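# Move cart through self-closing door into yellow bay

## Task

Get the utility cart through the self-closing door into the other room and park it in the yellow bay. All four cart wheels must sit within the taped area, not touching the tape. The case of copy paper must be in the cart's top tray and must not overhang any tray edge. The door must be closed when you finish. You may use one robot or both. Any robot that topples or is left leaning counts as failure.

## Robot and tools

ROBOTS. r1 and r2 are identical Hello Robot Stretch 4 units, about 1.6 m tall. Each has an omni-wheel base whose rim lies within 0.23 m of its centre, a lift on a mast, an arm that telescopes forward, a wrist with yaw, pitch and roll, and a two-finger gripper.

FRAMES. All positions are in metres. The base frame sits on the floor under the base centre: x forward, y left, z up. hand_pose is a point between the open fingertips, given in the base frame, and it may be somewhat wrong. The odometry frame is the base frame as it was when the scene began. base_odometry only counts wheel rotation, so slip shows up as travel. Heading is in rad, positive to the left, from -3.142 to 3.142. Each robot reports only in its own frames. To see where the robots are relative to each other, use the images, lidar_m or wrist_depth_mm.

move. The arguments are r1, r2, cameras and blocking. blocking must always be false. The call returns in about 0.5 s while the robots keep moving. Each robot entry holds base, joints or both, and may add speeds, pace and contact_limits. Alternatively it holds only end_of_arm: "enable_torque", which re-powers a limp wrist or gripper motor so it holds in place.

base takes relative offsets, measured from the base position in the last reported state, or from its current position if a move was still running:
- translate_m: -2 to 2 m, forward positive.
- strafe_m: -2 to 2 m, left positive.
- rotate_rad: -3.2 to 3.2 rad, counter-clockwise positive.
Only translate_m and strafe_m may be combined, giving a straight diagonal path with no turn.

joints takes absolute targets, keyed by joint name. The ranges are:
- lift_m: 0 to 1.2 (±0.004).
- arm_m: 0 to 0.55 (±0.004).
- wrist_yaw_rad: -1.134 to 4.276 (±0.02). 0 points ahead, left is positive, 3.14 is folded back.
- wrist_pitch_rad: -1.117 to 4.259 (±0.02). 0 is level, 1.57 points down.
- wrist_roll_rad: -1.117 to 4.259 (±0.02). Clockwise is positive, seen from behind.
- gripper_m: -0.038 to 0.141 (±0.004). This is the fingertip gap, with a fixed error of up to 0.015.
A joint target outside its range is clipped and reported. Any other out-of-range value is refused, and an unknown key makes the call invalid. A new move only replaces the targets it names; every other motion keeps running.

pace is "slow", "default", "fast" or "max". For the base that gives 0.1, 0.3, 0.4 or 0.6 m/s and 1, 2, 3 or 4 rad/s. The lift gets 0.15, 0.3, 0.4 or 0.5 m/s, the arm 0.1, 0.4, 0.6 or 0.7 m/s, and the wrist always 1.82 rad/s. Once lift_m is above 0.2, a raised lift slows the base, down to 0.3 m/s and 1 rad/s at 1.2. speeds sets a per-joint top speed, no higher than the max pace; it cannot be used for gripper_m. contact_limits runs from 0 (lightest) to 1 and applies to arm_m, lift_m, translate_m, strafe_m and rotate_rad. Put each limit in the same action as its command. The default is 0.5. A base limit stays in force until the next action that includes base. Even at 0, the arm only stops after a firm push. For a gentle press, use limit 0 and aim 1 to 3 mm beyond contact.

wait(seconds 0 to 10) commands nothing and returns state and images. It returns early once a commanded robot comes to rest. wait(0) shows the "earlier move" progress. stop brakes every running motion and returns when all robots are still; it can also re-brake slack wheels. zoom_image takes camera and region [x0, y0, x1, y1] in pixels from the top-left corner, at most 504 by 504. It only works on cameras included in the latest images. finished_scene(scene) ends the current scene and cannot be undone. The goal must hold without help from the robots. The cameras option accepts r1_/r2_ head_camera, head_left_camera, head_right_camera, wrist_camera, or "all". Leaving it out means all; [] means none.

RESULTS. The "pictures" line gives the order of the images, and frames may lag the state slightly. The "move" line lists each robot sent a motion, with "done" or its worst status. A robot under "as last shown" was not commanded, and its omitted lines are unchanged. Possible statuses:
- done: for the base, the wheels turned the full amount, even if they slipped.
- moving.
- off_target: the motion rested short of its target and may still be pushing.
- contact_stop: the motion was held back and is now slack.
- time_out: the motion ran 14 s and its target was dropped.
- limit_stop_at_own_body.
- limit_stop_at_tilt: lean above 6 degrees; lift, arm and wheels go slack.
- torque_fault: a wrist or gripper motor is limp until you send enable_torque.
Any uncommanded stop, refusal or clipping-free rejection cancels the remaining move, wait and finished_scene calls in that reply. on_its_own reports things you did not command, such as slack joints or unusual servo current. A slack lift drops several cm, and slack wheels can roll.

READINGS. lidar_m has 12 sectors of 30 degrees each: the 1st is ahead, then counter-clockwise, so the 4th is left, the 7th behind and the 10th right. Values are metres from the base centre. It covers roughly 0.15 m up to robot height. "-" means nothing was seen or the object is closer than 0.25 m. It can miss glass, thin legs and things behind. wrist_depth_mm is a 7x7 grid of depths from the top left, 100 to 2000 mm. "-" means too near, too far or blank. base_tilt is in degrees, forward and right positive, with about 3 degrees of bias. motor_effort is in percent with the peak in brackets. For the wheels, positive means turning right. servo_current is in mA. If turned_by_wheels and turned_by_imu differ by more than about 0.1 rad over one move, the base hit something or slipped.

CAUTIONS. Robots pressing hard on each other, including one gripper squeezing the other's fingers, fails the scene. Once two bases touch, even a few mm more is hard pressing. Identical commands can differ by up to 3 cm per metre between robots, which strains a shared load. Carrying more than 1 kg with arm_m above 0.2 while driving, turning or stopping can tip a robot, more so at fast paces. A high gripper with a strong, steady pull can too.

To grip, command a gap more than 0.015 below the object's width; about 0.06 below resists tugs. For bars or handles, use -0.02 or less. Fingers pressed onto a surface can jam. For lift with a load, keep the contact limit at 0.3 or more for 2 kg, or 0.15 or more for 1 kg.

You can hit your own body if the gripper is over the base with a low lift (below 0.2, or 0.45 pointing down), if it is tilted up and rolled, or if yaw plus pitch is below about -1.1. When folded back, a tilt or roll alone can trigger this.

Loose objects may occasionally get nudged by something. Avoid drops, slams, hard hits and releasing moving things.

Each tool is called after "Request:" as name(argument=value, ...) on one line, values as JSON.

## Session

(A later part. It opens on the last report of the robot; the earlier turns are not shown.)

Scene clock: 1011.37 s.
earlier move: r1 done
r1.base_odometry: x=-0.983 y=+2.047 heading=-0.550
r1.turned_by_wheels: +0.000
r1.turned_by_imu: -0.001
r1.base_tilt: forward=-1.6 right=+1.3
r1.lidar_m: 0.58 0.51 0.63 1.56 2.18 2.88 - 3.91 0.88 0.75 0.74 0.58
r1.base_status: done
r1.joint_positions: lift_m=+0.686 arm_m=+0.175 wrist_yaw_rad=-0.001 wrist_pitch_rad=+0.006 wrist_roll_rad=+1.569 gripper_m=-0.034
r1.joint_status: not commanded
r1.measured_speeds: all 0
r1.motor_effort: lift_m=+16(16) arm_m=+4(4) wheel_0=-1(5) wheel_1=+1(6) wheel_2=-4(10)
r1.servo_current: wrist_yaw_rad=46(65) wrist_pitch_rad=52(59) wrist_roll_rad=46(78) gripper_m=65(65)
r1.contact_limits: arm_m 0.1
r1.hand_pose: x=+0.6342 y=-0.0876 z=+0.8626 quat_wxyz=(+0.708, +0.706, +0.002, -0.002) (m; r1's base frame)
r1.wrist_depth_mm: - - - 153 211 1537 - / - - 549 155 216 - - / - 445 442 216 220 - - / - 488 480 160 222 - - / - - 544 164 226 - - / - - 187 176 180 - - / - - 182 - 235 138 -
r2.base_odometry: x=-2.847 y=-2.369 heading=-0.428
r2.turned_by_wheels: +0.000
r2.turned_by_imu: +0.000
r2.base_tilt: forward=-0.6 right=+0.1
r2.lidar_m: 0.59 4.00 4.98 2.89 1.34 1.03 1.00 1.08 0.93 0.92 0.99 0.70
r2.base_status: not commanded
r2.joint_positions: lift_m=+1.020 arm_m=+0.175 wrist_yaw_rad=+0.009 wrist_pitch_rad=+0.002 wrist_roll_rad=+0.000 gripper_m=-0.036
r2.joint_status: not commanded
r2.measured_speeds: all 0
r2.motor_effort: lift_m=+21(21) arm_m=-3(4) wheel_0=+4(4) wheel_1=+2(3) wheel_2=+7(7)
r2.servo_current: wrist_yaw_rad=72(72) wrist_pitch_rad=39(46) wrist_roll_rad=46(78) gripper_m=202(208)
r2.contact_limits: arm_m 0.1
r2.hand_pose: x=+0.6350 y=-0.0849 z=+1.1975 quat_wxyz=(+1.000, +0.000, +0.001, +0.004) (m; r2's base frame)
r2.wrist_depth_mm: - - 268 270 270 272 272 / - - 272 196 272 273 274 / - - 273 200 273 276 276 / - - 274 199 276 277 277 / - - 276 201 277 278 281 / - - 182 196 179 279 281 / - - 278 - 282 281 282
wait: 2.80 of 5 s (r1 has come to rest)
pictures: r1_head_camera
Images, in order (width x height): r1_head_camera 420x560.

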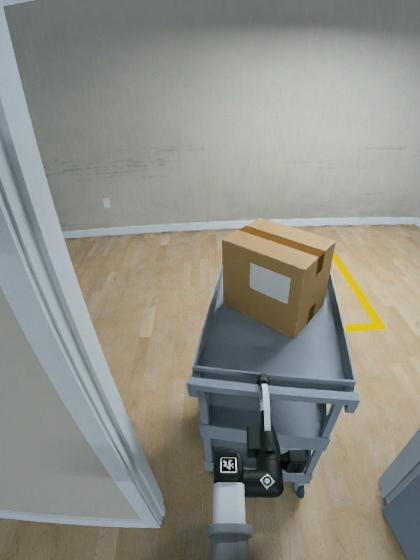

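Request:
move(r1={"base":{"translate_m":0.2,"strafe_m":-0.025},"pace":"slow"}, blocking=false, cameras=[])

Request:
wait(seconds=5, cameras=["r1_head_camera","r1_head_right_camera"])

Scene clock: 1017.00 s.
move: r1 moving
r1.base_odometry: x=-0.973 y=+2.040 heading=-0.550
r1.turned_by_wheels: +0.000
r1.turned_by_imu: +0.000
r1.base_tilt: forward=-1.6 right=+1.3
r1.lidar_m: 0.57 0.50 0.61 1.53 2.18 2.88 - 3.92 0.88 0.75 0.76 0.57
r1.base_status: translate_m moving; strafe_m moving
r1.joint_positions: lift_m=+0.686 arm_m=+0.175 wrist_yaw_rad=-0.001 wrist_pitch_rad=+0.006 wrist_roll_rad=+1.569 gripper_m=-0.034
r1.joint_status: not commanded
r1.measured_speeds: translate_m=+0.049 strafe_m=-0.006 rotate_rad=+0.002 lift_m=+0.000 arm_m=+0.000 wrist_yaw_rad=+0.000 wrist_pitch_rad=+0.000 wrist_roll_rad=+0.000
r1.motor_effort: lift_m=+16(16) arm_m=+4(4) wheel_0=+6(6) wheel_1=+4(5) wheel_2=-10(10)
r1.servo_current: wrist_yaw_rad=46(72) wrist_pitch_rad=46(52) wrist_roll_rad=52(72) gripper_m=59(65)
r1.contact_limits: arm_m 0.1
r1.hand_pose: x=+0.6342 y=-0.0876 z=+0.8626 quat_wxyz=(+0.708, +0.706, +0.002, -0.002) (m; r1's base frame)
r1.wrist_depth_mm: - - - 153 210 1537 - / - - 539 155 214 - - / - 442 442 216 218 - - / - 488 477 160 221 - - / - - 544 163 226 - - / - - 206 176 181 - - / - - 183 - 234 138 -
r2: as last shown
r2.lidar_m: 0.63 3.99 4.98 2.91 1.32 1.02 0.99 1.09 0.93 0.90 1.00 0.72
r2.motor_effort: lift_m=+21(21) arm_m=-3(4) wheel_0=+3(4) wheel_1=+2(3) wheel_2=+7(7)
r2.servo_current: wrist_yaw_rad=59(65) wrist_pitch_rad=46(46) wrist_roll_rad=52(52) gripper_m=195(202)
r2.contact_limits: arm_m 0.1
r2.wrist_depth_mm: - - 268 268 271 272 272 / - - 271 196 273 274 274 / - - 273 200 273 274 274 / - - 273 199 274 277 277 / - - 276 200 277 278 279 / - - 183 196 178 278 281 / - - 279 - 279 281 283
pictures: none
No camera images: "cameras" was empty.

Scene clock: 1019.80 s.
earlier move: r1 done
r1.base_odometry: x=-0.825 y=+1.922 heading=-0.549
r1.turned_by_wheels: +0.000
r1.turned_by_imu: +0.001
r1.base_tilt: forward=-1.6 right=+1.2
r1.lidar_m: 0.59 0.40 0.38 0.93 2.20 2.94 - 3.85 0.80 0.67 0.68 0.58
r1.base_status: done
r1.joint_positions: lift_m=+0.686 arm_m=+0.175 wrist_yaw_rad=-0.001 wrist_pitch_rad=+0.006 wrist_roll_rad=+1.569 gripper_m=-0.034
r1.joint_status: not commanded
r1.measured_speeds: all 0
r1.motor_effort: lift_m=+16(16) arm_m=+4(4) wheel_0=+6(11) wheel_1=+2(7) wheel_2=+0(10)
r1.servo_current: wrist_yaw_rad=52(72) wrist_pitch_rad=39(59) wrist_roll_rad=46(72) gripper_m=59(65)
r1.contact_limits: arm_m 0.1
r1.hand_pose: x=+0.6342 y=-0.0876 z=+0.8626 quat_wxyz=(+0.708, +0.706, +0.002, -0.002) (m; r1's base frame)
r1.wrist_depth_mm: - - - 143 200 - - / - 504 480 202 206 - - / - 439 439 151 211 - - / - 517 492 155 217 - - / - - 569 160 224 - - / - - 208 177 181 1708 - / - - 182 127 238 138 -
r2.base_odometry: x=-2.847 y=-2.369 heading=-0.428
r2.turned_by_wheels: +0.000
r2.turned_by_imu: +0.000
r2.base_tilt: forward=-0.6 right=+0.1
r2.lidar_m: 0.62 4.02 4.96 2.88 1.33 1.03 0.99 1.08 0.93 0.90 1.02 0.71
r2.base_status: not commanded
r2.joint_positions: lift_m=+1.020 arm_m=+0.175 wrist_yaw_rad=+0.009 wrist_pitch_rad=+0.002 wrist_roll_rad=+0.000 gripper_m=-0.036
r2.joint_status: not commanded
r2.measured_speeds: all 0
r2.motor_effort: lift_m=+21(21) arm_m=-3(4) wheel_0=+3(4) wheel_1=+3(3) wheel_2=+6(7)
r2.servo_current: wrist_yaw_rad=59(72) wrist_pitch_rad=39(46) wrist_roll_rad=52(59) gripper_m=195(208)
r2.contact_limits: arm_m 0.1
r2.hand_pose: x=+0.6350 y=-0.0849 z=+1.1975 quat_wxyz=(+1.000, +0.000, +0.001, +0.004) (m; r2's base frame)
r2.wrist_depth_mm: - - 271 268 271 271 271 / - - 271 196 272 274 274 / - - 272 200 273 273 277 / - - 273 199 274 276 278 / - - 277 200 277 277 279 / - - 183 197 178 279 279 / - - 278 - 281 282 282
wait: 2.80 of 5 s (r1 has come to rest)
pictures: r1_head_camera, r1_head_right_camera
Images, in order (width x height): r1_head_camera 420x560, r1_head_right_camera 420x672.

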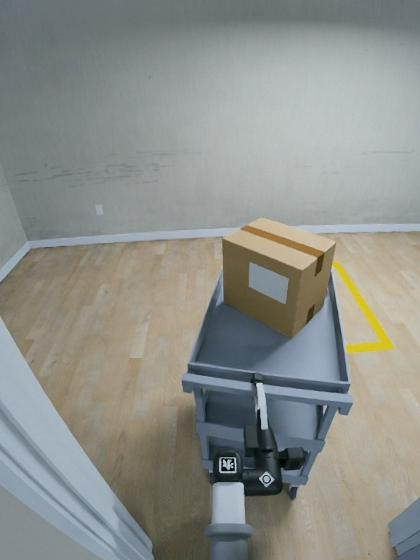

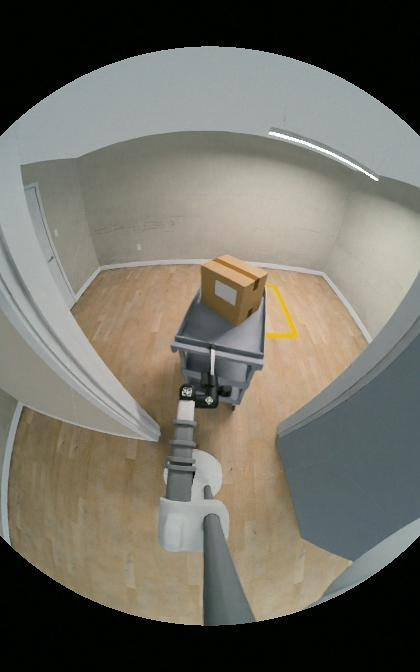

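Request:
move(r1={"base":{"translate_m":0.16,"strafe_m":-0.06},"pace":"slow"}, blocking=false, cameras=[])

Request:
wait(seconds=5, cameras=["r1_head_camera","r1_head_right_camera"])

Scene clock: 1032.73 s.
move: r1 moving
r1.base_odometry: x=-0.817 y=+1.911 heading=-0.549
r1.turned_by_wheels: +0.001
r1.turned_by_imu: +0.001
r1.base_tilt: forward=-1.6 right=+1.3
r1.lidar_m: 0.57 0.41 0.38 0.86 2.20 2.95 - 3.79 0.78 0.67 0.67 0.57
r1.base_status: translate_m moving; strafe_m moving
r1.joint_positions: lift_m=+0.686 arm_m=+0.175 wrist_yaw_rad=-0.001 wrist_pitch_rad=+0.006 wrist_roll_rad=+1.569 gripper_m=-0.034
r1.joint_status: not commanded
r1.measured_speeds: translate_m=+0.050 strafe_m=-0.018 rotate_rad=+0.001 lift_m=+0.000 arm_m=+0.000 wrist_yaw_rad=+0.000 wrist_pitch_rad=+0.000 wrist_roll_rad=+0.000
r1.motor_effort: lift_m=+16(16) arm_m=+4(4) wheel_0=+12(13) wheel_1=+3(5) wheel_2=-5(7)
r1.servo_current: wrist_yaw_rad=39(65) wrist_pitch_rad=52(52) wrist_roll_rad=52(59) gripper_m=52(65)
r1.contact_limits: arm_m 0.1
r1.hand_pose: x=+0.6342 y=-0.0876 z=+0.8626 quat_wxyz=(+0.708, +0.706, +0.002, -0.002) (m; r1's base frame)
r1.wrist_depth_mm: - - - 143 199 - - / - 504 488 147 204 - - / - 430 436 150 210 - - / - 512 488 156 217 - - / - - 574 159 224 - - / - - 210 177 182 1708 - / - - 183 - 237 138 -
r2: as last shown
r2.lidar_m: 0.62 4.04 4.96 2.92 1.33 1.04 1.00 1.10 0.92 0.90 1.01 0.72
r2.motor_effort: lift_m=+21(21) arm_m=-3(4) wheel_0=+3(4) wheel_1=+3(3) wheel_2=+7(7)
r2.servo_current: wrist_yaw_rad=65(72) wrist_pitch_rad=39(46) wrist_roll_rad=52(59) gripper_m=195(208)
r2.contact_limits: arm_m 0.1
r2.wrist_depth_mm: - - 270 270 270 271 273 / - - 271 196 272 273 274 / - - 273 200 274 276 277 / - - 274 200 274 276 276 / - - 276 201 278 278 277 / - - 183 196 179 278 279 / - - 278 - 281 282 282
pictures: none
No camera images: "cameras" was empty.

Scene clock: 1035.17 s.
earlier move: r1 done
r1.base_odometry: x=-0.720 y=+1.787 heading=-0.549
r1.turned_by_wheels: +0.000
r1.turned_by_imu: +0.000
r1.base_tilt: forward=-1.6 right=+1.3
r1.lidar_m: 0.58 3.14 0.36 0.36 2.27 3.04 - 1.18 0.67 0.59 0.64 0.57
r1.base_status: done
r1.joint_positions: lift_m=+0.686 arm_m=+0.175 wrist_yaw_rad=+0.000 wrist_pitch_rad=+0.006 wrist_roll_rad=+1.569 gripper_m=-0.034
r1.joint_status: not commanded
r1.measured_speeds: all 0
r1.motor_effort: lift_m=+16(16) arm_m=+3(4) wheel_0=+6(13) wheel_1=+3(7) wheel_2=+0(7)
r1.servo_current: wrist_yaw_rad=65(72) wrist_pitch_rad=39(59) wrist_roll_rad=39(65) gripper_m=59(65)
r1.contact_limits: arm_m 0.1
r1.hand_pose: x=+0.6343 y=-0.0873 z=+0.8626 quat_wxyz=(+0.708, +0.706, +0.002, -0.002) (m; r1's base frame)
r1.wrist_depth_mm: - - - 204 206 - - / - - 521 - 211 - - / - 436 439 212 216 - - / - 484 484 159 220 - - / - - 549 163 225 - - / - - 209 178 183 1808 - / - - 183 - 236 138 -
r2.base_odometry: x=-2.847 y=-2.369 heading=-0.428
r2.turned_by_wheels: +0.000
r2.turned_by_imu: +0.000
r2.base_tilt: forward=-0.7 right=+0.1
r2.lidar_m: 0.61 4.03 4.94 2.87 1.31 1.03 1.00 1.10 0.95 0.90 0.98 0.71
r2.base_status: not commanded
r2.joint_positions: lift_m=+1.020 arm_m=+0.175 wrist_yaw_rad=+0.009 wrist_pitch_rad=+0.002 wrist_roll_rad=+0.000 gripper_m=-0.036
r2.joint_status: not commanded
r2.measured_speeds: all 0
r2.motor_effort: lift_m=+21(21) arm_m=-4(4) wheel_0=+3(4) wheel_1=+2(3) wheel_2=+7(7)
r2.servo_current: wrist_yaw_rad=65(72) wrist_pitch_rad=39(46) wrist_roll_rad=46(59) gripper_m=202(208)
r2.contact_limits: arm_m 0.1
r2.hand_pose: x=+0.6350 y=-0.0849 z=+1.1975 quat_wxyz=(+1.000, +0.000, +0.001, +0.004) (m; r2's base frame)
r2.wrist_depth_mm: - - 271 268 270 272 272 / - - 272 196 272 273 274 / - - 272 200 274 274 277 / - - 276 200 276 276 277 / - - 274 200 278 278 279 / - - 182 197 178 279 281 / - - 278 - 281 281 283
wait: 2.43 of 5 s (r1 has come to rest)
pictures: r1_head_camera, r1_head_right_camera
Images, in order (width x height): r1_head_camera 420x560, r1_head_right_camera 420x672.

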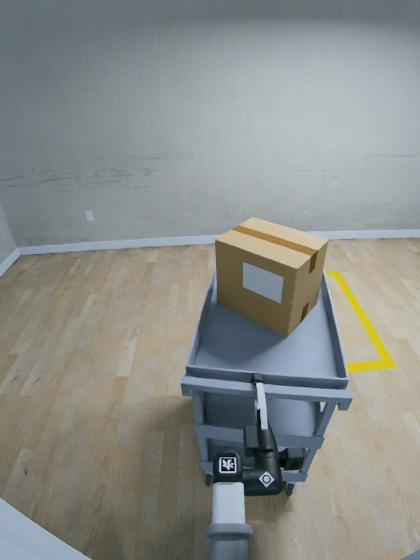

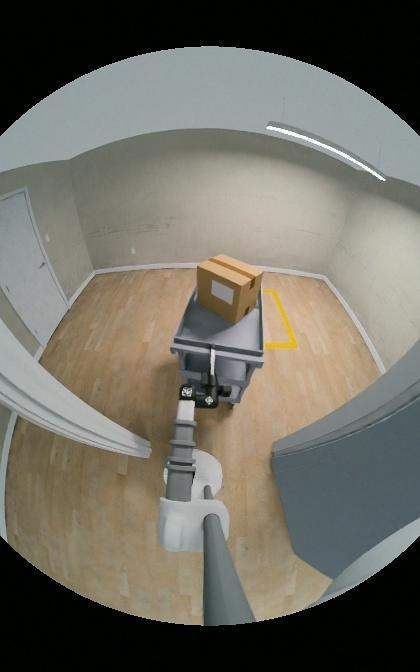

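Request:
move(r1={"base":{"translate_m":0.2,"strafe_m":0.02},"pace":"slow"}, blocking=false, cameras=[])

Request:
wait(seconds=5, cameras=["r1_head_camera","r1_head_right_camera"])

Scene clock: 1067.07 s.
move: r1 moving
r1.base_odometry: x=-0.709 y=+1.782 heading=-0.548
r1.turned_by_wheels: +0.001
r1.turned_by_imu: +0.000
r1.base_tilt: forward=-1.6 right=+1.3
r1.lidar_m: 0.56 3.11 0.35 0.36 2.29 3.02 - 1.18 0.68 0.59 0.63 0.58
r1.base_status: translate_m moving; strafe_m moving
r1.joint_positions: lift_m=+0.686 arm_m=+0.175 wrist_yaw_rad=+0.000 wrist_pitch_rad=+0.006 wrist_roll_rad=+1.569 gripper_m=-0.034
r1.joint_status: not commanded
r1.measured_speeds: translate_m=+0.049 strafe_m=+0.005 rotate_rad=-0.002 lift_m=+0.000 arm_m=+0.000 wrist_yaw_rad=+0.000 wrist_pitch_rad=+0.000 wrist_roll_rad=+0.000
r1.motor_effort: lift_m=+16(16) arm_m=+4(4) wheel_0=+5(9) wheel_1=+6(7) wheel_2=-6(7)
r1.servo_current: wrist_yaw_rad=52(65) wrist_pitch_rad=52(59) wrist_roll_rad=46(59) gripper_m=59(65)
r1.contact_limits: arm_m 0.1
r1.hand_pose: x=+0.6343 y=-0.0873 z=+0.8626 quat_wxyz=(+0.708, +0.706, +0.002, -0.002) (m; r1's base frame)
r1.wrist_depth_mm: - - - 206 208 1499 - / - - 539 - 213 - - / - 439 439 213 216 - - / - 488 480 160 221 - - / - - 539 162 226 - - / - - 209 176 182 1708 - / - - 182 - 236 138 -
r2: as last shown
r2.base_tilt: forward=-0.6 right=+0.0
r2.lidar_m: 0.61 4.00 4.96 2.88 1.35 1.04 1.01 1.09 0.92 0.90 0.98 0.73
r2.motor_effort: lift_m=+21(21) arm_m=-3(4) wheel_0=+3(4) wheel_1=+3(3) wheel_2=+6(7)
r2.servo_current: wrist_yaw_rad=72(72) wrist_pitch_rad=39(46) wrist_roll_rad=52(52) gripper_m=195(202)
r2.contact_limits: arm_m 0.1
r2.wrist_depth_mm: - - 270 270 270 273 272 / - - 271 196 272 273 274 / - - 272 201 274 274 274 / - - 274 200 276 277 278 / - - 274 201 277 278 279 / - - 182 197 179 279 281 / - - 279 - 281 282 282
pictures: none
No camera images: "cameras" was empty.

Scene clock: 1069.87 s.
earlier move: r1 done
r1.base_odometry: x=-0.539 y=+1.700 heading=-0.549
r1.turned_by_wheels: -0.001
r1.turned_by_imu: -0.001
r1.base_tilt: forward=-1.6 right=+1.3
r1.lidar_m: 0.57 2.92 2.33 0.30 0.37 3.05 - 1.14 0.66 0.60 2.59 0.56
r1.base_status: done
r1.joint_positions: lift_m=+0.686 arm_m=+0.175 wrist_yaw_rad=-0.001 wrist_pitch_rad=+0.006 wrist_roll_rad=+1.569 gripper_m=-0.034
r1.joint_status: not commanded
r1.measured_speeds: all 0
r1.motor_effort: lift_m=+16(16) arm_m=+4(4) wheel_0=+1(9) wheel_1=+1(7) wheel_2=-5(9)
r1.servo_current: wrist_yaw_rad=72(72) wrist_pitch_rad=52(59) wrist_roll_rad=33(78) gripper_m=59(65)
r1.contact_limits: arm_m 0.1
r1.hand_pose: x=+0.6342 y=-0.0877 z=+0.8626 quat_wxyz=(+0.708, +0.706, +0.002, -0.003) (m; r1's base frame)
r1.wrist_depth_mm: - - - 149 206 - - / - 574 512 153 211 - - / - 442 449 156 215 - - / - 500 484 159 220 - - / - - 559 163 224 - - / - - 187 167 181 1618 - / - - - - 236 138 -
r2.base_odometry: x=-2.847 y=-2.369 heading=-0.428
r2.turned_by_wheels: +0.000
r2.turned_by_imu: +0.000
r2.base_tilt: forward=-0.7 right=+0.1
r2.lidar_m: 0.60 4.06 4.99 2.90 1.30 1.04 0.99 1.09 0.92 0.89 1.00 0.71
r2.base_status: not commanded
r2.joint_positions: lift_m=+1.020 arm_m=+0.175 wrist_yaw_rad=+0.009 wrist_pitch_rad=+0.002 wrist_roll_rad=+0.000 gripper_m=-0.036
r2.joint_status: not commanded
r2.measured_speeds: all 0
r2.motor_effort: lift_m=+21(21) arm_m=-3(4) wheel_0=+3(4) wheel_1=+2(3) wheel_2=+6(7)
r2.servo_current: wrist_yaw_rad=52(72) wrist_pitch_rad=39(46) wrist_roll_rad=52(65) gripper_m=202(208)
r2.contact_limits: arm_m 0.1
r2.hand_pose: x=+0.6350 y=-0.0849 z=+1.1975 quat_wxyz=(+1.000, +0.000, +0.001, +0.004) (m; r2's base frame)
r2.wrist_depth_mm: - - 270 270 271 271 273 / - - 271 196 273 273 274 / - - 272 200 274 274 276 / - - 273 200 276 276 277 / - - 276 200 278 277 279 / - - 182 196 179 278 281 / - - 279 - 282 281 283
wait: 2.80 of 5 s (r1 has come to rest)
pictures: r1_head_camera, r1_head_right_camera
Images, in order (width x height): r1_head_camera 420x560, r1_head_right_camera 420x672.

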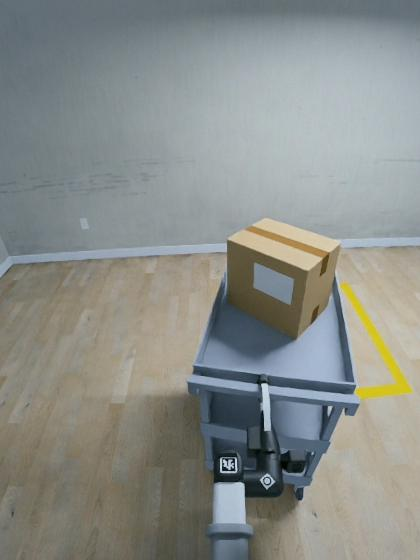

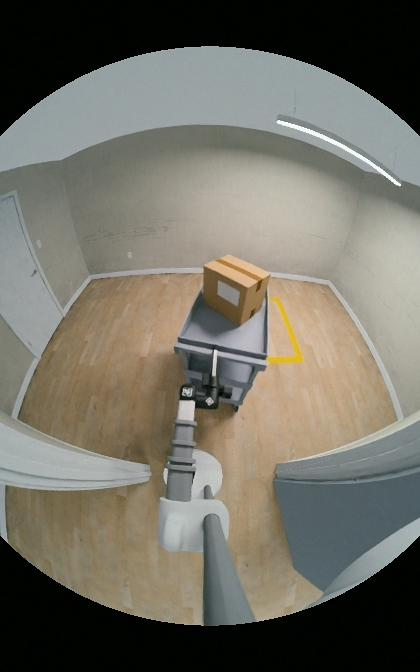

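Request:
move(r1={"base":{"translate_m":0.18,"strafe_m":0.05},"pace":"slow"}, blocking=false, cameras=[])

Request:
wait(seconds=5, cameras=["r1_head_camera","r1_head_right_camera"])

Scene clock: 1075.60 s.
move: r1 moving
r1.base_odometry: x=-0.527 y=+1.696 heading=-0.549
r1.turned_by_wheels: +0.000
r1.turned_by_imu: -0.001
r1.base_tilt: forward=-1.6 right=+1.3
r1.lidar_m: 0.58 2.90 2.31 0.32 0.34 3.02 - 1.12 0.66 0.59 2.58 0.56
r1.base_status: translate_m moving; strafe_m moving
r1.joint_positions: lift_m=+0.686 arm_m=+0.175 wrist_yaw_rad=-0.001 wrist_pitch_rad=+0.006 wrist_roll_rad=+1.569 gripper_m=-0.034
r1.joint_status: not commanded
r1.measured_speeds: translate_m=+0.049 strafe_m=+0.014 rotate_rad=-0.002 lift_m=+0.000 arm_m=+0.000 wrist_yaw_rad=+0.000 wrist_pitch_rad=+0.000 wrist_roll_rad=+0.000
r1.motor_effort: lift_m=+16(16) arm_m=+4(4) wheel_0=+0(6) wheel_1=+5(6) wheel_2=-8(10)
r1.servo_current: wrist_yaw_rad=39(59) wrist_pitch_rad=46(52) wrist_roll_rad=52(59) gripper_m=52(65)
r1.contact_limits: arm_m 0.1
r1.hand_pose: x=+0.6342 y=-0.0877 z=+0.8626 quat_wxyz=(+0.708, +0.706, +0.002, -0.003) (m; r1's base frame)
r1.wrist_depth_mm: - - - 148 206 - - / - 564 508 151 210 - - / - 442 439 155 214 - - / - 500 484 158 220 - - / - - 554 163 224 - - / - - 187 168 181 1576 - / - - - - 237 138 -
r2: as last shown
r2.base_tilt: forward=-0.6 right=+0.1
r2.lidar_m: 0.60 4.02 4.98 2.90 1.33 1.04 1.00 1.08 0.91 0.91 0.97 0.72
r2.motor_effort: lift_m=+21(21) arm_m=-3(4) wheel_0=+3(4) wheel_1=+3(3) wheel_2=+7(7)
r2.servo_current: wrist_yaw_rad=59(72) wrist_pitch_rad=39(46) wrist_roll_rad=46(59) gripper_m=195(202)
r2.contact_limits: arm_m 0.1
r2.wrist_depth_mm: - - 268 270 271 271 272 / - - 271 196 272 273 273 / - - 272 200 273 274 277 / - - 273 200 274 276 277 / - - 276 200 277 278 279 / - - 182 196 179 279 279 / - - 278 - 281 282 282
pictures: none
No camera images: "cameras" was empty.

Scene clock: 1078.20 s.
earlier move: r1 done
r1.base_odometry: x=-0.360 y=+1.649 heading=-0.549
r1.turned_by_wheels: +0.000
r1.turned_by_imu: +0.000
r1.base_tilt: forward=-1.6 right=+1.3
r1.lidar_m: 0.59 2.73 2.25 0.63 0.31 3.87 - 1.14 0.69 0.67 2.64 0.54
r1.base_status: done
r1.joint_positions: lift_m=+0.686 arm_m=+0.175 wrist_yaw_rad=-0.001 wrist_pitch_rad=+0.006 wrist_roll_rad=+1.569 gripper_m=-0.034
r1.joint_status: not commanded
r1.measured_speeds: all 0
r1.motor_effort: lift_m=+16(16) arm_m=+4(4) wheel_0=+1(6) wheel_1=+2(7) wheel_2=-4(10)
r1.servo_current: wrist_yaw_rad=39(72) wrist_pitch_rad=46(59) wrist_roll_rad=46(72) gripper_m=59(65)
r1.contact_limits: arm_m 0.1
r1.hand_pose: x=+0.6342 y=-0.0877 z=+0.8626 quat_wxyz=(+0.708, +0.706, +0.002, -0.003) (m; r1's base frame)
r1.wrist_depth_mm: - - 521 - 189 - - / - 424 421 - 197 - - / - 442 449 144 204 - - / - 549 517 151 215 - - / - - 615 156 223 - - / - - 187 166 180 1661 - / - - - 127 242 1430 1255
r2.base_odometry: x=-2.847 y=-2.369 heading=-0.428
r2.turned_by_wheels: +0.000
r2.turned_by_imu: +0.000
r2.base_tilt: forward=-0.6 right=+0.0
r2.lidar_m: 0.62 4.01 4.96 2.91 1.34 0.99 1.01 1.07 0.93 0.91 0.99 0.70
r2.base_status: not commanded
r2.joint_positions: lift_m=+1.020 arm_m=+0.175 wrist_yaw_rad=+0.009 wrist_pitch_rad=+0.002 wrist_roll_rad=+0.000 gripper_m=-0.036
r2.joint_status: not commanded
r2.measured_speeds: all 0
r2.motor_effort: lift_m=+21(21) arm_m=-4(4) wheel_0=+3(4) wheel_1=+2(3) wheel_2=+6(7)
r2.servo_current: wrist_yaw_rad=46(72) wrist_pitch_rad=39(46) wrist_roll_rad=59(59) gripper_m=195(208)
r2.contact_limits: arm_m 0.1
r2.hand_pose: x=+0.6350 y=-0.0849 z=+1.1975 quat_wxyz=(+1.000, +0.000, +0.001, +0.004) (m; r2's base frame)
r2.wrist_depth_mm: - - 270 270 271 273 272 / - - 272 196 273 274 274 / - - 272 200 276 276 276 / - - 274 200 276 277 277 / - - 276 201 277 278 279 / - - 183 196 178 279 282 / - - 278 - 281 281 282
wait: 2.60 of 5 s (r1 has come to rest)
pictures: r1_head_camera, r1_head_right_camera
Images, in order (width x height): r1_head_camera 420x560, r1_head_right_camera 420x672.

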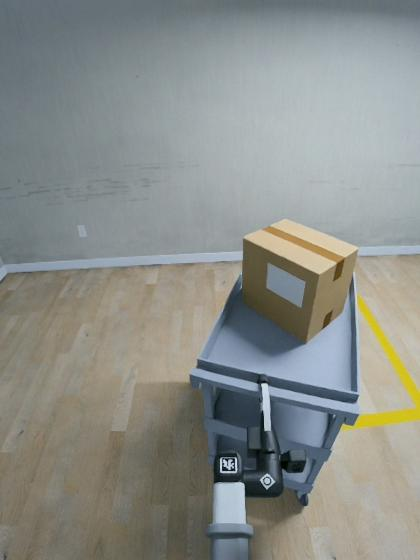

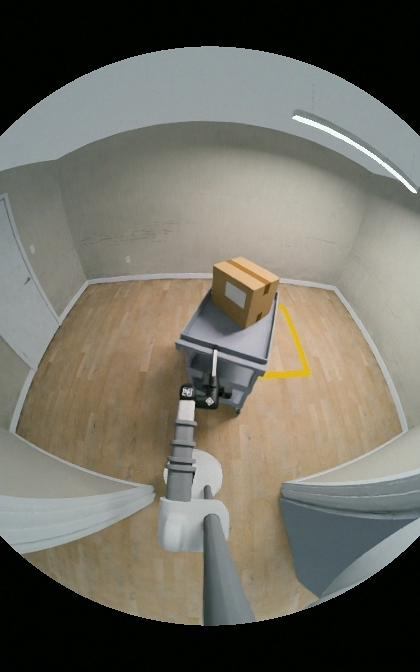

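Request:
move(r1={"base":{"translate_m":0.1,"strafe_m":0.08},"pace":"slow"}, blocking=false, cameras=[])

Request:
wait(seconds=4, cameras=["r1_head_camera","r1_head_right_camera"])

Scene clock: 1087.17 s.
move: r1 moving
r1.base_odometry: x=-0.347 y=+1.650 heading=-0.550
r1.turned_by_wheels: -0.001
r1.turned_by_imu: -0.001
r1.base_tilt: forward=-1.6 right=+1.3
r1.lidar_m: 0.58 2.73 2.27 0.70 0.30 4.06 - 1.17 0.72 0.71 2.67 0.55
r1.base_status: translate_m moving; strafe_m moving
r1.joint_positions: lift_m=+0.686 arm_m=+0.175 wrist_yaw_rad=-0.001 wrist_pitch_rad=+0.006 wrist_roll_rad=+1.569 gripper_m=-0.034
r1.joint_status: not commanded
r1.measured_speeds: translate_m=+0.042 strafe_m=+0.032 rotate_rad=+0.004 lift_m=+0.000 arm_m=+0.000 wrist_yaw_rad=+0.000 wrist_pitch_rad=+0.000 wrist_roll_rad=+0.000
r1.motor_effort: lift_m=+16(16) arm_m=+4(4) wheel_0=-7(9) wheel_1=+4(8) wheel_2=-9(9)
r1.servo_current: wrist_yaw_rad=39(65) wrist_pitch_rad=52(52) wrist_roll_rad=52(72) gripper_m=59(65)
r1.contact_limits: arm_m 0.1
r1.hand_pose: x=+0.6342 y=-0.0877 z=+0.8626 quat_wxyz=(+0.708, +0.706, +0.002, -0.003) (m; r1's base frame)
r1.wrist_depth_mm: - 539 517 - 189 - - / - 421 421 - 196 - - / - 449 449 - 204 - - / - 554 517 150 213 - - / - - 615 156 223 - - / - - 187 166 181 1756 - / - - - 127 242 1430 1255
r2: as last shown
r2.base_tilt: forward=-0.6 right=+0.1
r2.lidar_m: 0.58 4.03 4.95 2.91 1.31 1.02 0.98 1.09 0.92 0.90 0.98 0.71
r2.motor_effort: lift_m=+21(21) arm_m=-4(4) wheel_0=+4(4) wheel_1=+2(3) wheel_2=+7(7)
r2.servo_current: wrist_yaw_rad=52(65) wrist_pitch_rad=33(46) wrist_roll_rad=52(59) gripper_m=195(208)
r2.contact_limits: arm_m 0.1
r2.wrist_depth_mm: - - 270 271 270 271 273 / - - 271 195 273 273 274 / - - 273 200 274 274 274 / - - 274 198 274 277 278 / - - 274 200 278 278 278 / - - 183 196 178 279 281 / - - 279 - 279 281 282
pictures: none
No camera images: "cameras" was empty.

Scene clock: 1089.17 s.
earlier move: r1 done
r1.base_odometry: x=-0.233 y=+1.664 heading=-0.550
r1.turned_by_wheels: +0.000
r1.turned_by_imu: +0.000
r1.base_tilt: forward=-1.6 right=+1.2
r1.lidar_m: 0.59 2.60 2.19 1.12 0.32 0.33 - 1.26 0.80 0.82 2.71 0.53
r1.base_status: done
r1.joint_positions: lift_m=+0.686 arm_m=+0.175 wrist_yaw_rad=-0.001 wrist_pitch_rad=+0.006 wrist_roll_rad=+1.569 gripper_m=-0.034
r1.joint_status: not commanded
r1.measured_speeds: all 0
r1.motor_effort: lift_m=+16(16) arm_m=+4(4) wheel_0=-6(9) wheel_1=+3(8) wheel_2=-4(9)
r1.servo_current: wrist_yaw_rad=59(65) wrist_pitch_rad=52(52) wrist_roll_rad=46(72) gripper_m=59(65)
r1.contact_limits: arm_m 0.1
r1.hand_pose: x=+0.6342 y=-0.0877 z=+0.8626 quat_wxyz=(+0.708, +0.706, +0.002, -0.003) (m; r1's base frame)
r1.wrist_depth_mm: - 410 413 115 171 171 - / - 402 402 120 180 - - / - 492 480 - 192 - - / - - 574 137 204 - - / - - - 147 220 1756 - / - - 188 177 181 1576 - / - - - 147 253 1430 1205
r2.base_odometry: x=-2.847 y=-2.369 heading=-0.428
r2.turned_by_wheels: +0.000
r2.turned_by_imu: +0.000
r2.base_tilt: forward=-0.6 right=+0.1
r2.lidar_m: 0.63 4.02 4.95 2.92 1.34 1.04 1.01 1.10 0.92 0.92 0.99 0.73
r2.base_status: not commanded
r2.joint_positions: lift_m=+1.020 arm_m=+0.175 wrist_yaw_rad=+0.009 wrist_pitch_rad=+0.002 wrist_roll_rad=+0.000 gripper_m=-0.036
r2.joint_status: not commanded
r2.measured_speeds: all 0
r2.motor_effort: lift_m=+21(21) arm_m=-4(4) wheel_0=+3(4) wheel_1=+3(3) wheel_2=+7(7)
r2.servo_current: wrist_yaw_rad=52(72) wrist_pitch_rad=39(52) wrist_roll_rad=46(59) gripper_m=189(208)
r2.contact_limits: arm_m 0.1
r2.hand_pose: x=+0.6350 y=-0.0849 z=+1.1975 quat_wxyz=(+1.000, +0.000, +0.001, +0.004) (m; r2's base frame)
r2.wrist_depth_mm: - - 268 268 271 272 272 / - - 271 195 272 273 272 / - - 272 200 273 274 274 / - - 273 200 276 277 277 / - - 276 201 276 278 278 / - - 183 197 178 278 281 / - - 279 - 281 281 282
wait: 2.00 of 4 s (r1 has come to rest)
pictures: r1_head_camera, r1_head_right_camera
Images, in order (width x height): r1_head_camera 420x560, r1_head_right_camera 420x672.

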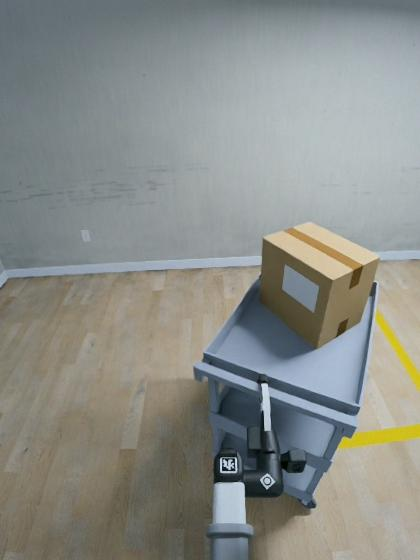

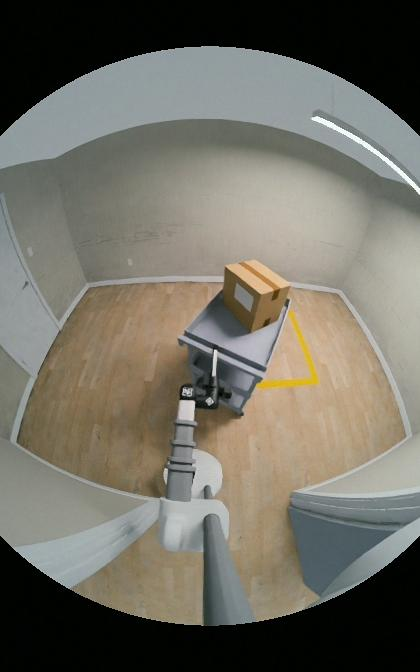

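Request:
move(r1={"base":{"translate_m":0.22,"strafe_m":-0.13},"pace":"slow"}, blocking=false, cameras=[])

Request:
wait(seconds=5, cameras=["r1_head_camera","r1_head_right_camera"])

Scene clock: 1094.67 s.
move: r1 moving
r1.base_odometry: x=-0.226 y=+1.652 heading=-0.549
r1.turned_by_wheels: +0.000
r1.turned_by_imu: +0.000
r1.base_tilt: forward=-1.6 right=+1.3
r1.lidar_m: 0.60 2.60 2.17 1.18 0.34 0.33 - 1.24 0.79 0.81 2.71 0.53
r1.base_status: translate_m moving; strafe_m moving
r1.joint_positions: lift_m=+0.686 arm_m=+0.175 wrist_yaw_rad=-0.001 wrist_pitch_rad=+0.006 wrist_roll_rad=+1.569 gripper_m=-0.034
r1.joint_status: not commanded
r1.measured_speeds: translate_m=+0.049 strafe_m=-0.029 rotate_rad=+0.001 lift_m=+0.000 arm_m=+0.000 wrist_yaw_rad=+0.000 wrist_pitch_rad=+0.000 wrist_roll_rad=+0.000
r1.motor_effort: lift_m=+16(16) arm_m=+4(4) wheel_0=+11(11) wheel_1=+2(4) wheel_2=-7(8)
r1.servo_current: wrist_yaw_rad=39(59) wrist_pitch_rad=59(59) wrist_roll_rad=46(52) gripper_m=59(65)
r1.contact_limits: arm_m 0.1
r1.hand_pose: x=+0.6342 y=-0.0877 z=+0.8626 quat_wxyz=(+0.708, +0.706, +0.002, -0.003) (m; r1's base frame)
r1.wrist_depth_mm: - 394 397 110 166 166 - / - 402 404 116 175 177 - / - 488 477 121 187 - - / - - 585 133 202 - - / - - - 143 216 1756 - / - - 211 177 182 1661 - / - - 183 147 252 138 1229
r2: as last shown
r2.lidar_m: 0.60 4.03 4.98 2.90 1.34 1.04 1.02 1.09 0.93 0.92 0.99 0.72
r2.motor_effort: lift_m=+21(21) arm_m=-4(4) wheel_0=+3(3) wheel_1=+2(3) wheel_2=+7(7)
r2.servo_current: wrist_yaw_rad=65(72) wrist_pitch_rad=39(46) wrist_roll_rad=52(52) gripper_m=195(202)
r2.contact_limits: arm_m 0.1
r2.wrist_depth_mm: - - 268 270 271 272 272 / - - 271 195 272 273 274 / - - 272 201 273 274 276 / - - 276 199 276 276 277 / - - 274 200 276 278 279 / - - 183 196 179 279 281 / - - 277 - 281 281 283
pictures: none
No camera images: "cameras" was empty.

Scene clock: 1097.87 s.
earlier move: r1 done
r1.base_odometry: x=-0.113 y=+1.439 heading=-0.549
r1.turned_by_wheels: +0.000
r1.turned_by_imu: +0.001
r1.base_tilt: forward=-1.6 right=+1.3
r1.lidar_m: 0.59 2.39 2.34 2.12 0.67 0.57 - 0.89 0.78 1.54 2.58 0.55
r1.base_status: done
r1.joint_positions: lift_m=+0.686 arm_m=+0.175 wrist_yaw_rad=+0.002 wrist_pitch_rad=+0.006 wrist_roll_rad=+1.569 gripper_m=-0.034
r1.joint_status: not commanded
r1.measured_speeds: all 0
r1.motor_effort: lift_m=+16(16) arm_m=+4(4) wheel_0=+5(15) wheel_1=-1(4) wheel_2=+0(8)
r1.servo_current: wrist_yaw_rad=52(85) wrist_pitch_rad=59(59) wrist_roll_rad=33(65) gripper_m=52(65)
r1.contact_limits: arm_m 0.1
r1.hand_pose: x=+0.6344 y=-0.0869 z=+0.8626 quat_wxyz=(+0.708, +0.706, +0.003, -0.002) (m; r1's base frame)
r1.wrist_depth_mm: - 455 459 122 180 - - / - 410 410 - 188 - - / - 445 452 - 198 - - / - 525 535 - 207 - - / - - 615 152 220 - - / - - 182 164 182 1661 - / - 138 167 - 245 138 1255
r2.base_odometry: x=-2.847 y=-2.369 heading=-0.428
r2.turned_by_wheels: +0.000
r2.turned_by_imu: +0.000
r2.base_tilt: forward=-0.6 right=+0.1
r2.lidar_m: 0.61 4.03 4.98 2.92 1.35 1.00 0.99 1.09 0.90 0.92 0.95 0.71
r2.base_status: not commanded
r2.joint_positions: lift_m=+1.020 arm_m=+0.175 wrist_yaw_rad=+0.009 wrist_pitch_rad=+0.002 wrist_roll_rad=+0.000 gripper_m=-0.036
r2.joint_status: not commanded
r2.measured_speeds: all 0
r2.motor_effort: lift_m=+21(21) arm_m=-3(4) wheel_0=+4(4) wheel_1=+3(3) wheel_2=+6(7)
r2.servo_current: wrist_yaw_rad=52(72) wrist_pitch_rad=39(46) wrist_roll_rad=39(65) gripper_m=195(208)
r2.contact_limits: arm_m 0.1
r2.hand_pose: x=+0.6350 y=-0.0849 z=+1.1975 quat_wxyz=(+1.000, +0.000, +0.001, +0.004) (m; r2's base frame)
r2.wrist_depth_mm: - - 270 271 271 272 272 / - - 271 196 272 274 273 / - - 272 200 273 274 276 / - - 274 200 276 277 276 / - - 276 201 278 278 279 / - - 182 196 179 278 281 / - - 278 - 281 281 282
wait: 3.20 of 5 s (r1 has come to rest)
pictures: r1_head_camera, r1_head_right_camera
Images, in order (width x height): r1_head_camera 420x560, r1_head_right_camera 420x672.

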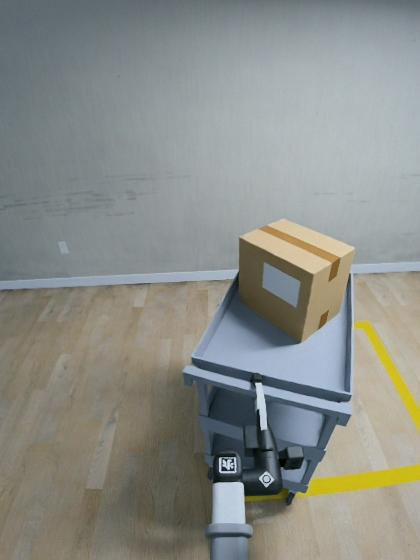

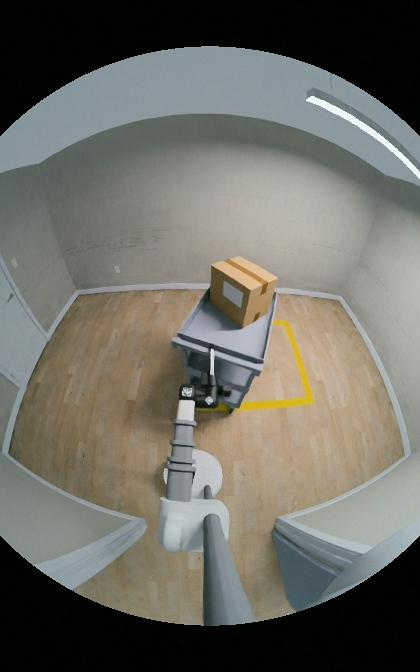

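Request:
move(r1={"base":{"translate_m":0.1,"strafe_m":0.05},"pace":"slow"}, blocking=false, cameras=[])

Request:
wait(seconds=4, cameras=["r1_head_camera"])

Request:
move(r1={"base":{"translate_m":0.2,"strafe_m":-0.14},"pace":"slow"}, blocking=false, cameras=[])

Request:
wait(seconds=5, cameras=["r1_head_camera","r1_head_right_camera"])

Scene clock: 1110.27 s.
move: r1 moving
r1.base_odometry: x=-0.099 y=+1.438 heading=-0.549
r1.turned_by_wheels: +0.000
r1.turned_by_imu: +0.000
r1.base_tilt: forward=-1.6 right=+1.3
r1.lidar_m: 0.57 2.38 2.33 2.13 0.68 0.57 - 0.93 0.79 1.55 2.58 0.55
r1.base_status: translate_m moving; strafe_m moving
r1.joint_positions: lift_m=+0.686 arm_m=+0.175 wrist_yaw_rad=+0.002 wrist_pitch_rad=+0.006 wrist_roll_rad=+1.569 gripper_m=-0.034
r1.joint_status: not commanded
r1.measured_speeds: translate_m=+0.048 strafe_m=+0.024 rotate_rad=+0.001 lift_m=+0.000 arm_m=+0.000 wrist_yaw_rad=+0.000 wrist_pitch_rad=+0.000 wrist_roll_rad=+0.000
r1.motor_effort: lift_m=+16(16) arm_m=+4(4) wheel_0=+5(9) wheel_1=+5(9) wheel_2=-7(7)
r1.servo_current: wrist_yaw_rad=72(72) wrist_pitch_rad=59(59) wrist_roll_rad=26(72) gripper_m=52(65)
r1.contact_limits: arm_m 0.1
r1.hand_pose: x=+0.6344 y=-0.0869 z=+0.8626 quat_wxyz=(+0.708, +0.706, +0.003, -0.002) (m; r1's base frame)
r1.wrist_depth_mm: - 466 488 - 182 - - / - 407 418 - 191 - - / - 442 452 - 200 - - / - 517 521 146 209 - - / - - 609 154 220 - - / - - 181 177 182 1708 - / - 138 167 127 244 138 1182
r2: as last shown
r2.lidar_m: 0.62 4.05 4.96 2.87 1.31 1.04 1.00 1.10 0.93 0.91 0.99 0.69
r2.motor_effort: lift_m=+21(21) arm_m=-4(4) wheel_0=+3(4) wheel_1=+3(3) wheel_2=+7(7)
r2.servo_current: wrist_yaw_rad=72(72) wrist_pitch_rad=46(46) wrist_roll_rad=46(59) gripper_m=202(208)
r2.contact_limits: arm_m 0.1
r2.wrist_depth_mm: - - 268 268 271 271 274 / - - 271 195 273 273 273 / - - 271 201 274 276 276 / - - 274 199 277 277 278 / - - 276 201 277 277 278 / - - 183 196 178 278 281 / - - 279 - 281 282 283
pictures: none
No camera images: "cameras" was empty.

Scene clock: 1112.07 s.
earlier move: r1 done
r1.base_odometry: x=-0.002 y=+1.429 heading=-0.549
r1.turned_by_wheels: +0.000
r1.turned_by_imu: +0.000
r1.base_tilt: forward=-1.6 right=+1.3
r1.lidar_m: 0.59 2.31 2.30 2.16 0.81 0.63 - 0.95 0.86 1.84 2.62 0.53
r1.base_status: done
r1.joint_positions: lift_m=+0.686 arm_m=+0.175 wrist_yaw_rad=-0.001 wrist_pitch_rad=+0.006 wrist_roll_rad=+1.569 gripper_m=-0.034
r1.joint_status: not commanded
r1.measured_speeds: all 0
r1.motor_effort: lift_m=+16(16) arm_m=+4(4) wheel_0=+1(9) wheel_1=+2(9) wheel_2=-3(9)
r1.servo_current: wrist_yaw_rad=39(72) wrist_pitch_rad=52(59) wrist_roll_rad=46(72) gripper_m=59(65)
r1.contact_limits: arm_m 0.1
r1.hand_pose: x=+0.6342 y=-0.0877 z=+0.8626 quat_wxyz=(+0.708, +0.706, +0.002, -0.003) (m; r1's base frame)
r1.wrist_depth_mm: - 442 442 120 177 178 - / - 407 407 - 186 - - / - 455 459 - 196 - - / - 539 544 - 206 - - / - - - 151 220 - - / - - 181 177 181 1618 - / - 137 167 146 247 138 1205
r2.base_odometry: x=-2.847 y=-2.369 heading=-0.428
r2.turned_by_wheels: +0.000
r2.turned_by_imu: +0.000
r2.base_tilt: forward=-0.6 right=+0.1
r2.lidar_m: 0.59 4.01 4.98 2.90 1.31 1.02 1.00 1.08 0.92 0.89 0.99 0.73
r2.base_status: not commanded
r2.joint_positions: lift_m=+1.020 arm_m=+0.175 wrist_yaw_rad=+0.009 wrist_pitch_rad=+0.002 wrist_roll_rad=+0.000 gripper_m=-0.036
r2.joint_status: not commanded
r2.measured_speeds: all 0
r2.motor_effort: lift_m=+21(21) arm_m=-3(4) wheel_0=+3(4) wheel_1=+2(3) wheel_2=+7(7)
r2.servo_current: wrist_yaw_rad=52(72) wrist_pitch_rad=39(46) wrist_roll_rad=59(59) gripper_m=195(208)
r2.contact_limits: arm_m 0.1
r2.hand_pose: x=+0.6351 y=-0.0849 z=+1.1975 quat_wxyz=(+1.000, +0.000, +0.001, +0.004) (m; r2's base frame)
r2.wrist_depth_mm: - - 268 270 272 272 272 / - - 271 196 272 273 273 / - - 272 200 274 274 274 / - - 274 199 276 277 277 / - - 276 201 277 278 279 / - - 183 196 178 279 281 / - - 278 - 281 281 283
wait: 1.80 of 4 s (r1 has come to rest)
pictures: r1_head_camera
Images, in order (width x height): r1_head_camera 420x560.

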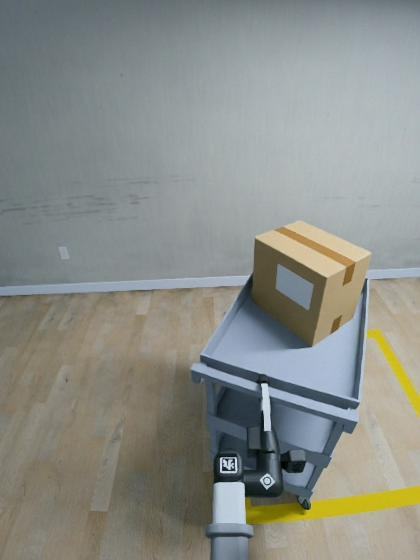

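Scene clock: 1112.57 s.
move: r1 moving
r1.base_odometry: x=+0.004 y=+1.417 heading=-0.549
r1.turned_by_wheels: +0.000
r1.turned_by_imu: +0.000
r1.base_tilt: forward=-1.6 right=+1.2
r1.lidar_m: 0.60 2.29 2.31 2.19 0.82 0.64 - 0.95 0.89 1.88 2.61 0.53
r1.base_status: translate_m moving; strafe_m moving
r1.joint_positions: lift_m=+0.686 arm_m=+0.175 wrist_yaw_rad=-0.001 wrist_pitch_rad=+0.006 wrist_roll_rad=+1.569 gripper_m=-0.034
r1.joint_status: not commanded
r1.measured_speeds: translate_m=+0.045 strafe_m=-0.031 rotate_rad=-0.001 lift_m=+0.000 arm_m=+0.000 wrist_yaw_rad=+0.000 wrist_pitch_rad=+0.000 wrist_roll_rad=+0.000
r1.motor_effort: lift_m=+16(16) arm_m=+3(4) wheel_0=+9(11) wheel_1=-3(3) wheel_2=-6(9)
r1.servo_current: wrist_yaw_rad=39(59) wrist_pitch_rad=46(52) wrist_roll_rad=39(65) gripper_m=59(65)
r1.contact_limits: arm_m 0.1
r1.hand_pose: x=+0.6342 y=-0.0877 z=+0.8626 quat_wxyz=(+0.708, +0.706, +0.002, -0.003) (m; r1's base frame)
r1.wrist_depth_mm: - 430 436 117 174 175 - / - 394 394 122 184 - - / - 455 466 - 192 - - / - 549 549 - 205 - - / - - - 148 219 - - / - - 180 177 182 1618 - / - 138 167 147 248 138 1205
r2: as last shown
r2.base_tilt: forward=-0.7 right=+0.1
r2.lidar_m: 0.59 4.00 4.99 2.87 1.32 1.04 0.99 1.09 0.94 0.92 1.01 0.72
r2.motor_effort: lift_m=+21(21) arm_m=-4(4) wheel_0=+3(3) wheel_1=+3(3) wheel_2=+7(7)
r2.servo_current: wrist_yaw_rad=65(65) wrist_pitch_rad=39(39) wrist_roll_rad=46(59) gripper_m=195(208)
r2.contact_limits: arm_m 0.1
r2.wrist_depth_mm: - - 270 271 271 272 272 / - - 271 195 273 273 273 / - - 273 200 274 274 276 / - - 274 200 276 276 279 / - - 276 201 277 277 279 / - - 182 196 179 279 279 / - - 279 - 281 281 282
pictures: none
No camera images: "cameras" was empty.

Scene clock: 1115.70 s.
earlier move: r1 done
r1.base_odometry: x=+0.096 y=+1.206 heading=-0.549
r1.turned_by_wheels: +0.000
r1.turned_by_imu: +0.001
r1.base_tilt: forward=-1.6 right=+1.3
r1.lidar_m: 0.58 2.13 2.42 2.31 1.08 0.83 - 0.91 0.98 2.40 2.46 0.56
r1.base_status: done
r1.joint_positions: lift_m=+0.686 arm_m=+0.175 wrist_yaw_rad=+0.002 wrist_pitch_rad=+0.006 wrist_roll_rad=+1.569 gripper_m=-0.034
r1.joint_status: not commanded
r1.measured_speeds: all 0
r1.motor_effort: lift_m=+16(16) arm_m=+4(4) wheel_0=+5(13) wheel_1=-3(5) wheel_2=-2(9)
r1.servo_current: wrist_yaw_rad=39(72) wrist_pitch_rad=46(59) wrist_roll_rad=52(72) gripper_m=72(72)
r1.contact_limits: arm_m 0.1
r1.hand_pose: x=+0.6344 y=-0.0870 z=+0.8626 quat_wxyz=(+0.708, +0.706, +0.003, -0.002) (m; r1's base frame)
r1.wrist_depth_mm: - 530 525 189 191 - - / - 442 445 195 198 - - / - 433 442 146 206 - - / - 500 508 152 215 - - / - 574 597 156 223 - - / - - 180 180 182 1537 - / - 138 167 - 241 137 1205
r2.base_odometry: x=-2.847 y=-2.369 heading=-0.428
r2.turned_by_wheels: +0.000
r2.turned_by_imu: +0.000
r2.base_tilt: forward=-0.6 right=+0.0
r2.lidar_m: 0.61 4.02 4.98 2.90 1.33 1.03 1.00 1.07 0.93 0.90 0.99 0.71
r2.base_status: not commanded
r2.joint_positions: lift_m=+1.020 arm_m=+0.175 wrist_yaw_rad=+0.009 wrist_pitch_rad=+0.002 wrist_roll_rad=+0.000 gripper_m=-0.036
r2.joint_status: not commanded
r2.measured_speeds: all 0
r2.motor_effort: lift_m=+21(21) arm_m=-4(4) wheel_0=+3(4) wheel_1=+2(3) wheel_2=+7(7)
r2.servo_current: wrist_yaw_rad=52(72) wrist_pitch_rad=39(46) wrist_roll_rad=59(59) gripper_m=195(208)
r2.contact_limits: arm_m 0.1
r2.hand_pose: x=+0.6351 y=-0.0849 z=+1.1975 quat_wxyz=(+1.000, +0.000, +0.001, +0.004) (m; r2's base frame)
r2.wrist_depth_mm: - - 270 270 271 271 272 / - - 270 196 272 273 274 / - - 272 201 273 274 276 / - - 274 199 274 277 278 / - - 277 201 278 278 278 / - - 182 196 178 279 281 / - - 278 - 282 279 283
wait: 3.13 of 5 s (r1 has come to rest)
pictures: r1_head_camera, r1_head_right_camera
Images, in order (width x height): r1_head_camera 420x560, r1_head_right_camera 420x672.

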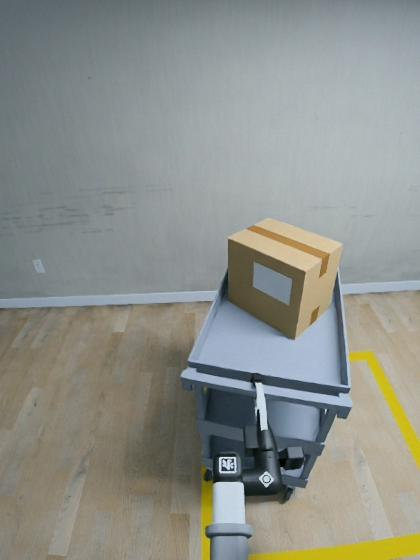

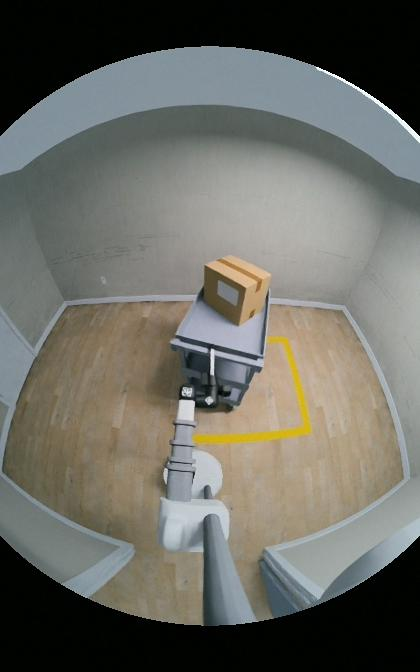

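Request:
move(r1={"base":{"translate_m":0.075,"strafe_m":0.19},"pace":"slow"}, blocking=false, cameras=[])

Request:
wait(seconds=5, cameras=["r1_head_camera","r1_wrist_camera"])

Scene clock: 1133.80 s.
move: r1 moving
r1.base_odometry: x=+0.106 y=+1.213 heading=-0.549
r1.turned_by_wheels: +0.000
r1.turned_by_imu: +0.000
r1.base_tilt: forward=-1.5 right=+1.3
r1.lidar_m: 0.58 2.10 2.41 2.25 1.11 0.86 - 0.89 1.03 2.42 2.47 0.56
r1.base_status: translate_m moving; strafe_m moving
r1.joint_positions: lift_m=+0.686 arm_m=+0.175 wrist_yaw_rad=+0.002 wrist_pitch_rad=+0.006 wrist_roll_rad=+1.569 gripper_m=-0.034
r1.joint_status: not commanded
r1.measured_speeds: translate_m=+0.018 strafe_m=+0.046 rotate_rad=+0.002 lift_m=+0.000 arm_m=+0.000 wrist_yaw_rad=+0.000 wrist_pitch_rad=+0.000 wrist_roll_rad=+0.000
r1.motor_effort: lift_m=+16(16) arm_m=+4(4) wheel_0=-6(6) wheel_1=+7(7) wheel_2=-5(5)
r1.servo_current: wrist_yaw_rad=65(65) wrist_pitch_rad=46(52) wrist_roll_rad=46(59) gripper_m=59(65)
r1.contact_limits: arm_m 0.1
r1.hand_pose: x=+0.6344 y=-0.0870 z=+0.8626 quat_wxyz=(+0.708, +0.706, +0.003, -0.002) (m; r1's base frame)
r1.wrist_depth_mm: - - 525 - 195 - - / - 462 459 198 202 - - / - 433 436 148 208 - - / - 492 500 154 216 - - / - 559 580 158 224 - - / - - 181 178 182 654 - / - 137 168 147 238 138 -
r2: as last shown
r2.lidar_m: 0.60 4.03 4.98 2.92 1.29 1.01 1.01 1.10 0.93 0.90 0.98 0.71
r2.motor_effort: lift_m=+21(21) arm_m=-3(4) wheel_0=+3(4) wheel_1=+2(3) wheel_2=+7(7)
r2.servo_current: wrist_yaw_rad=59(65) wrist_pitch_rad=39(46) wrist_roll_rad=46(59) gripper_m=195(202)
r2.contact_limits: arm_m 0.1
r2.hand_pose: x=+0.6350 y=-0.0849 z=+1.1975 quat_wxyz=(+1.000, +0.000, +0.001, +0.004) (m; r2's base frame)
r2.wrist_depth_mm: - - 268 270 271 272 272 / - - 271 195 272 273 274 / - - 273 200 274 274 276 / - - 273 199 276 277 277 / - - 277 201 276 278 279 / - - 183 196 178 279 281 / - - 278 - 281 281 282
pictures: none
No camera images: "cameras" was empty.

Scene clock: 1136.60 s.
earlier move: r1 done
r1.base_odometry: x=+0.259 y=+1.328 heading=-0.550
r1.turned_by_wheels: -0.001
r1.turned_by_imu: -0.001
r1.base_tilt: forward=-1.6 right=+1.2
r1.lidar_m: 0.59 2.04 2.23 2.12 1.21 0.85 - 1.09 1.10 2.60 2.63 0.52
r1.base_status: done
r1.joint_positions: lift_m=+0.686 arm_m=+0.175 wrist_yaw_rad=-0.002 wrist_pitch_rad=+0.006 wrist_roll_rad=+1.569 gripper_m=-0.034
r1.joint_status: not commanded
r1.measured_speeds: all 0
r1.motor_effort: lift_m=+16(16) arm_m=-4(4) wheel_0=-6(13) wheel_1=+1(7) wheel_2=-3(8)
r1.servo_current: wrist_yaw_rad=46(65) wrist_pitch_rad=52(59) wrist_roll_rad=59(59) gripper_m=59(72)
r1.contact_limits: arm_m 0.1
r1.hand_pose: x=+0.6341 y=-0.0879 z=+0.8626 quat_wxyz=(+0.708, +0.706, +0.002, -0.003) (m; r1's base frame)
r1.wrist_depth_mm: - 379 382 104 162 163 - / - 404 407 113 173 173 - / - 488 492 118 186 - - / - - 574 131 200 - - / - - - 142 217 - - / - - 181 177 180 1576 1281 / - 137 167 147 257 - 1205
r2.base_odometry: x=-2.847 y=-2.369 heading=-0.428
r2.turned_by_wheels: +0.000
r2.turned_by_imu: +0.000
r2.base_tilt: forward=-0.6 right=+0.1
r2.lidar_m: 0.59 4.03 4.98 2.91 1.30 1.03 1.01 1.07 0.93 0.92 0.98 0.71
r2.base_status: not commanded
r2.joint_positions: lift_m=+1.020 arm_m=+0.175 wrist_yaw_rad=+0.009 wrist_pitch_rad=+0.002 wrist_roll_rad=+0.000 gripper_m=-0.036
r2.joint_status: not commanded
r2.measured_speeds: all 0
r2.motor_effort: lift_m=+21(21) arm_m=-3(4) wheel_0=+3(4) wheel_1=+2(3) wheel_2=+6(7)
r2.servo_current: wrist_yaw_rad=52(78) wrist_pitch_rad=39(46) wrist_roll_rad=33(59) gripper_m=195(202)
r2.contact_limits: arm_m 0.1
r2.hand_pose: x=+0.6350 y=-0.0849 z=+1.1975 quat_wxyz=(+1.000, +0.000, +0.001, +0.004) (m; r2's base frame)
r2.wrist_depth_mm: - - 270 271 271 273 272 / - - 272 196 273 273 273 / - - 271 200 274 274 276 / - - 273 200 277 277 277 / - - 277 200 278 278 279 / - - 182 196 178 281 281 / - - 279 - 281 281 283
wait: 2.80 of 5 s (r1 has come to rest)
pictures: r1_head_camera, r1_wrist_camera
Images, in order (width x height): r1_head_camera 420x560, r1_wrist_camera 616x392.

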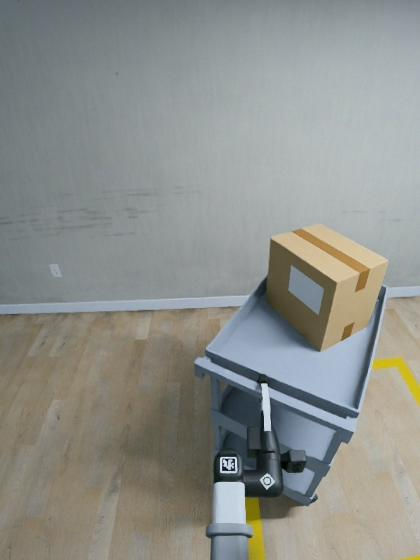

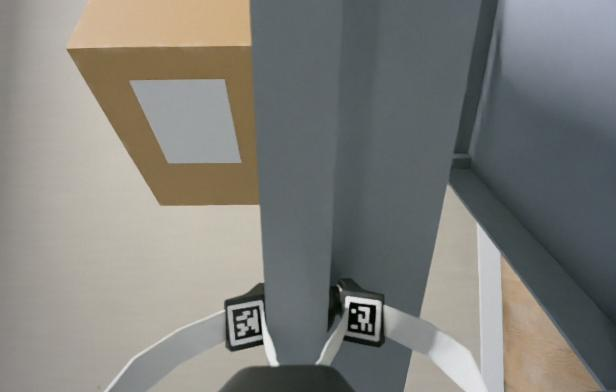

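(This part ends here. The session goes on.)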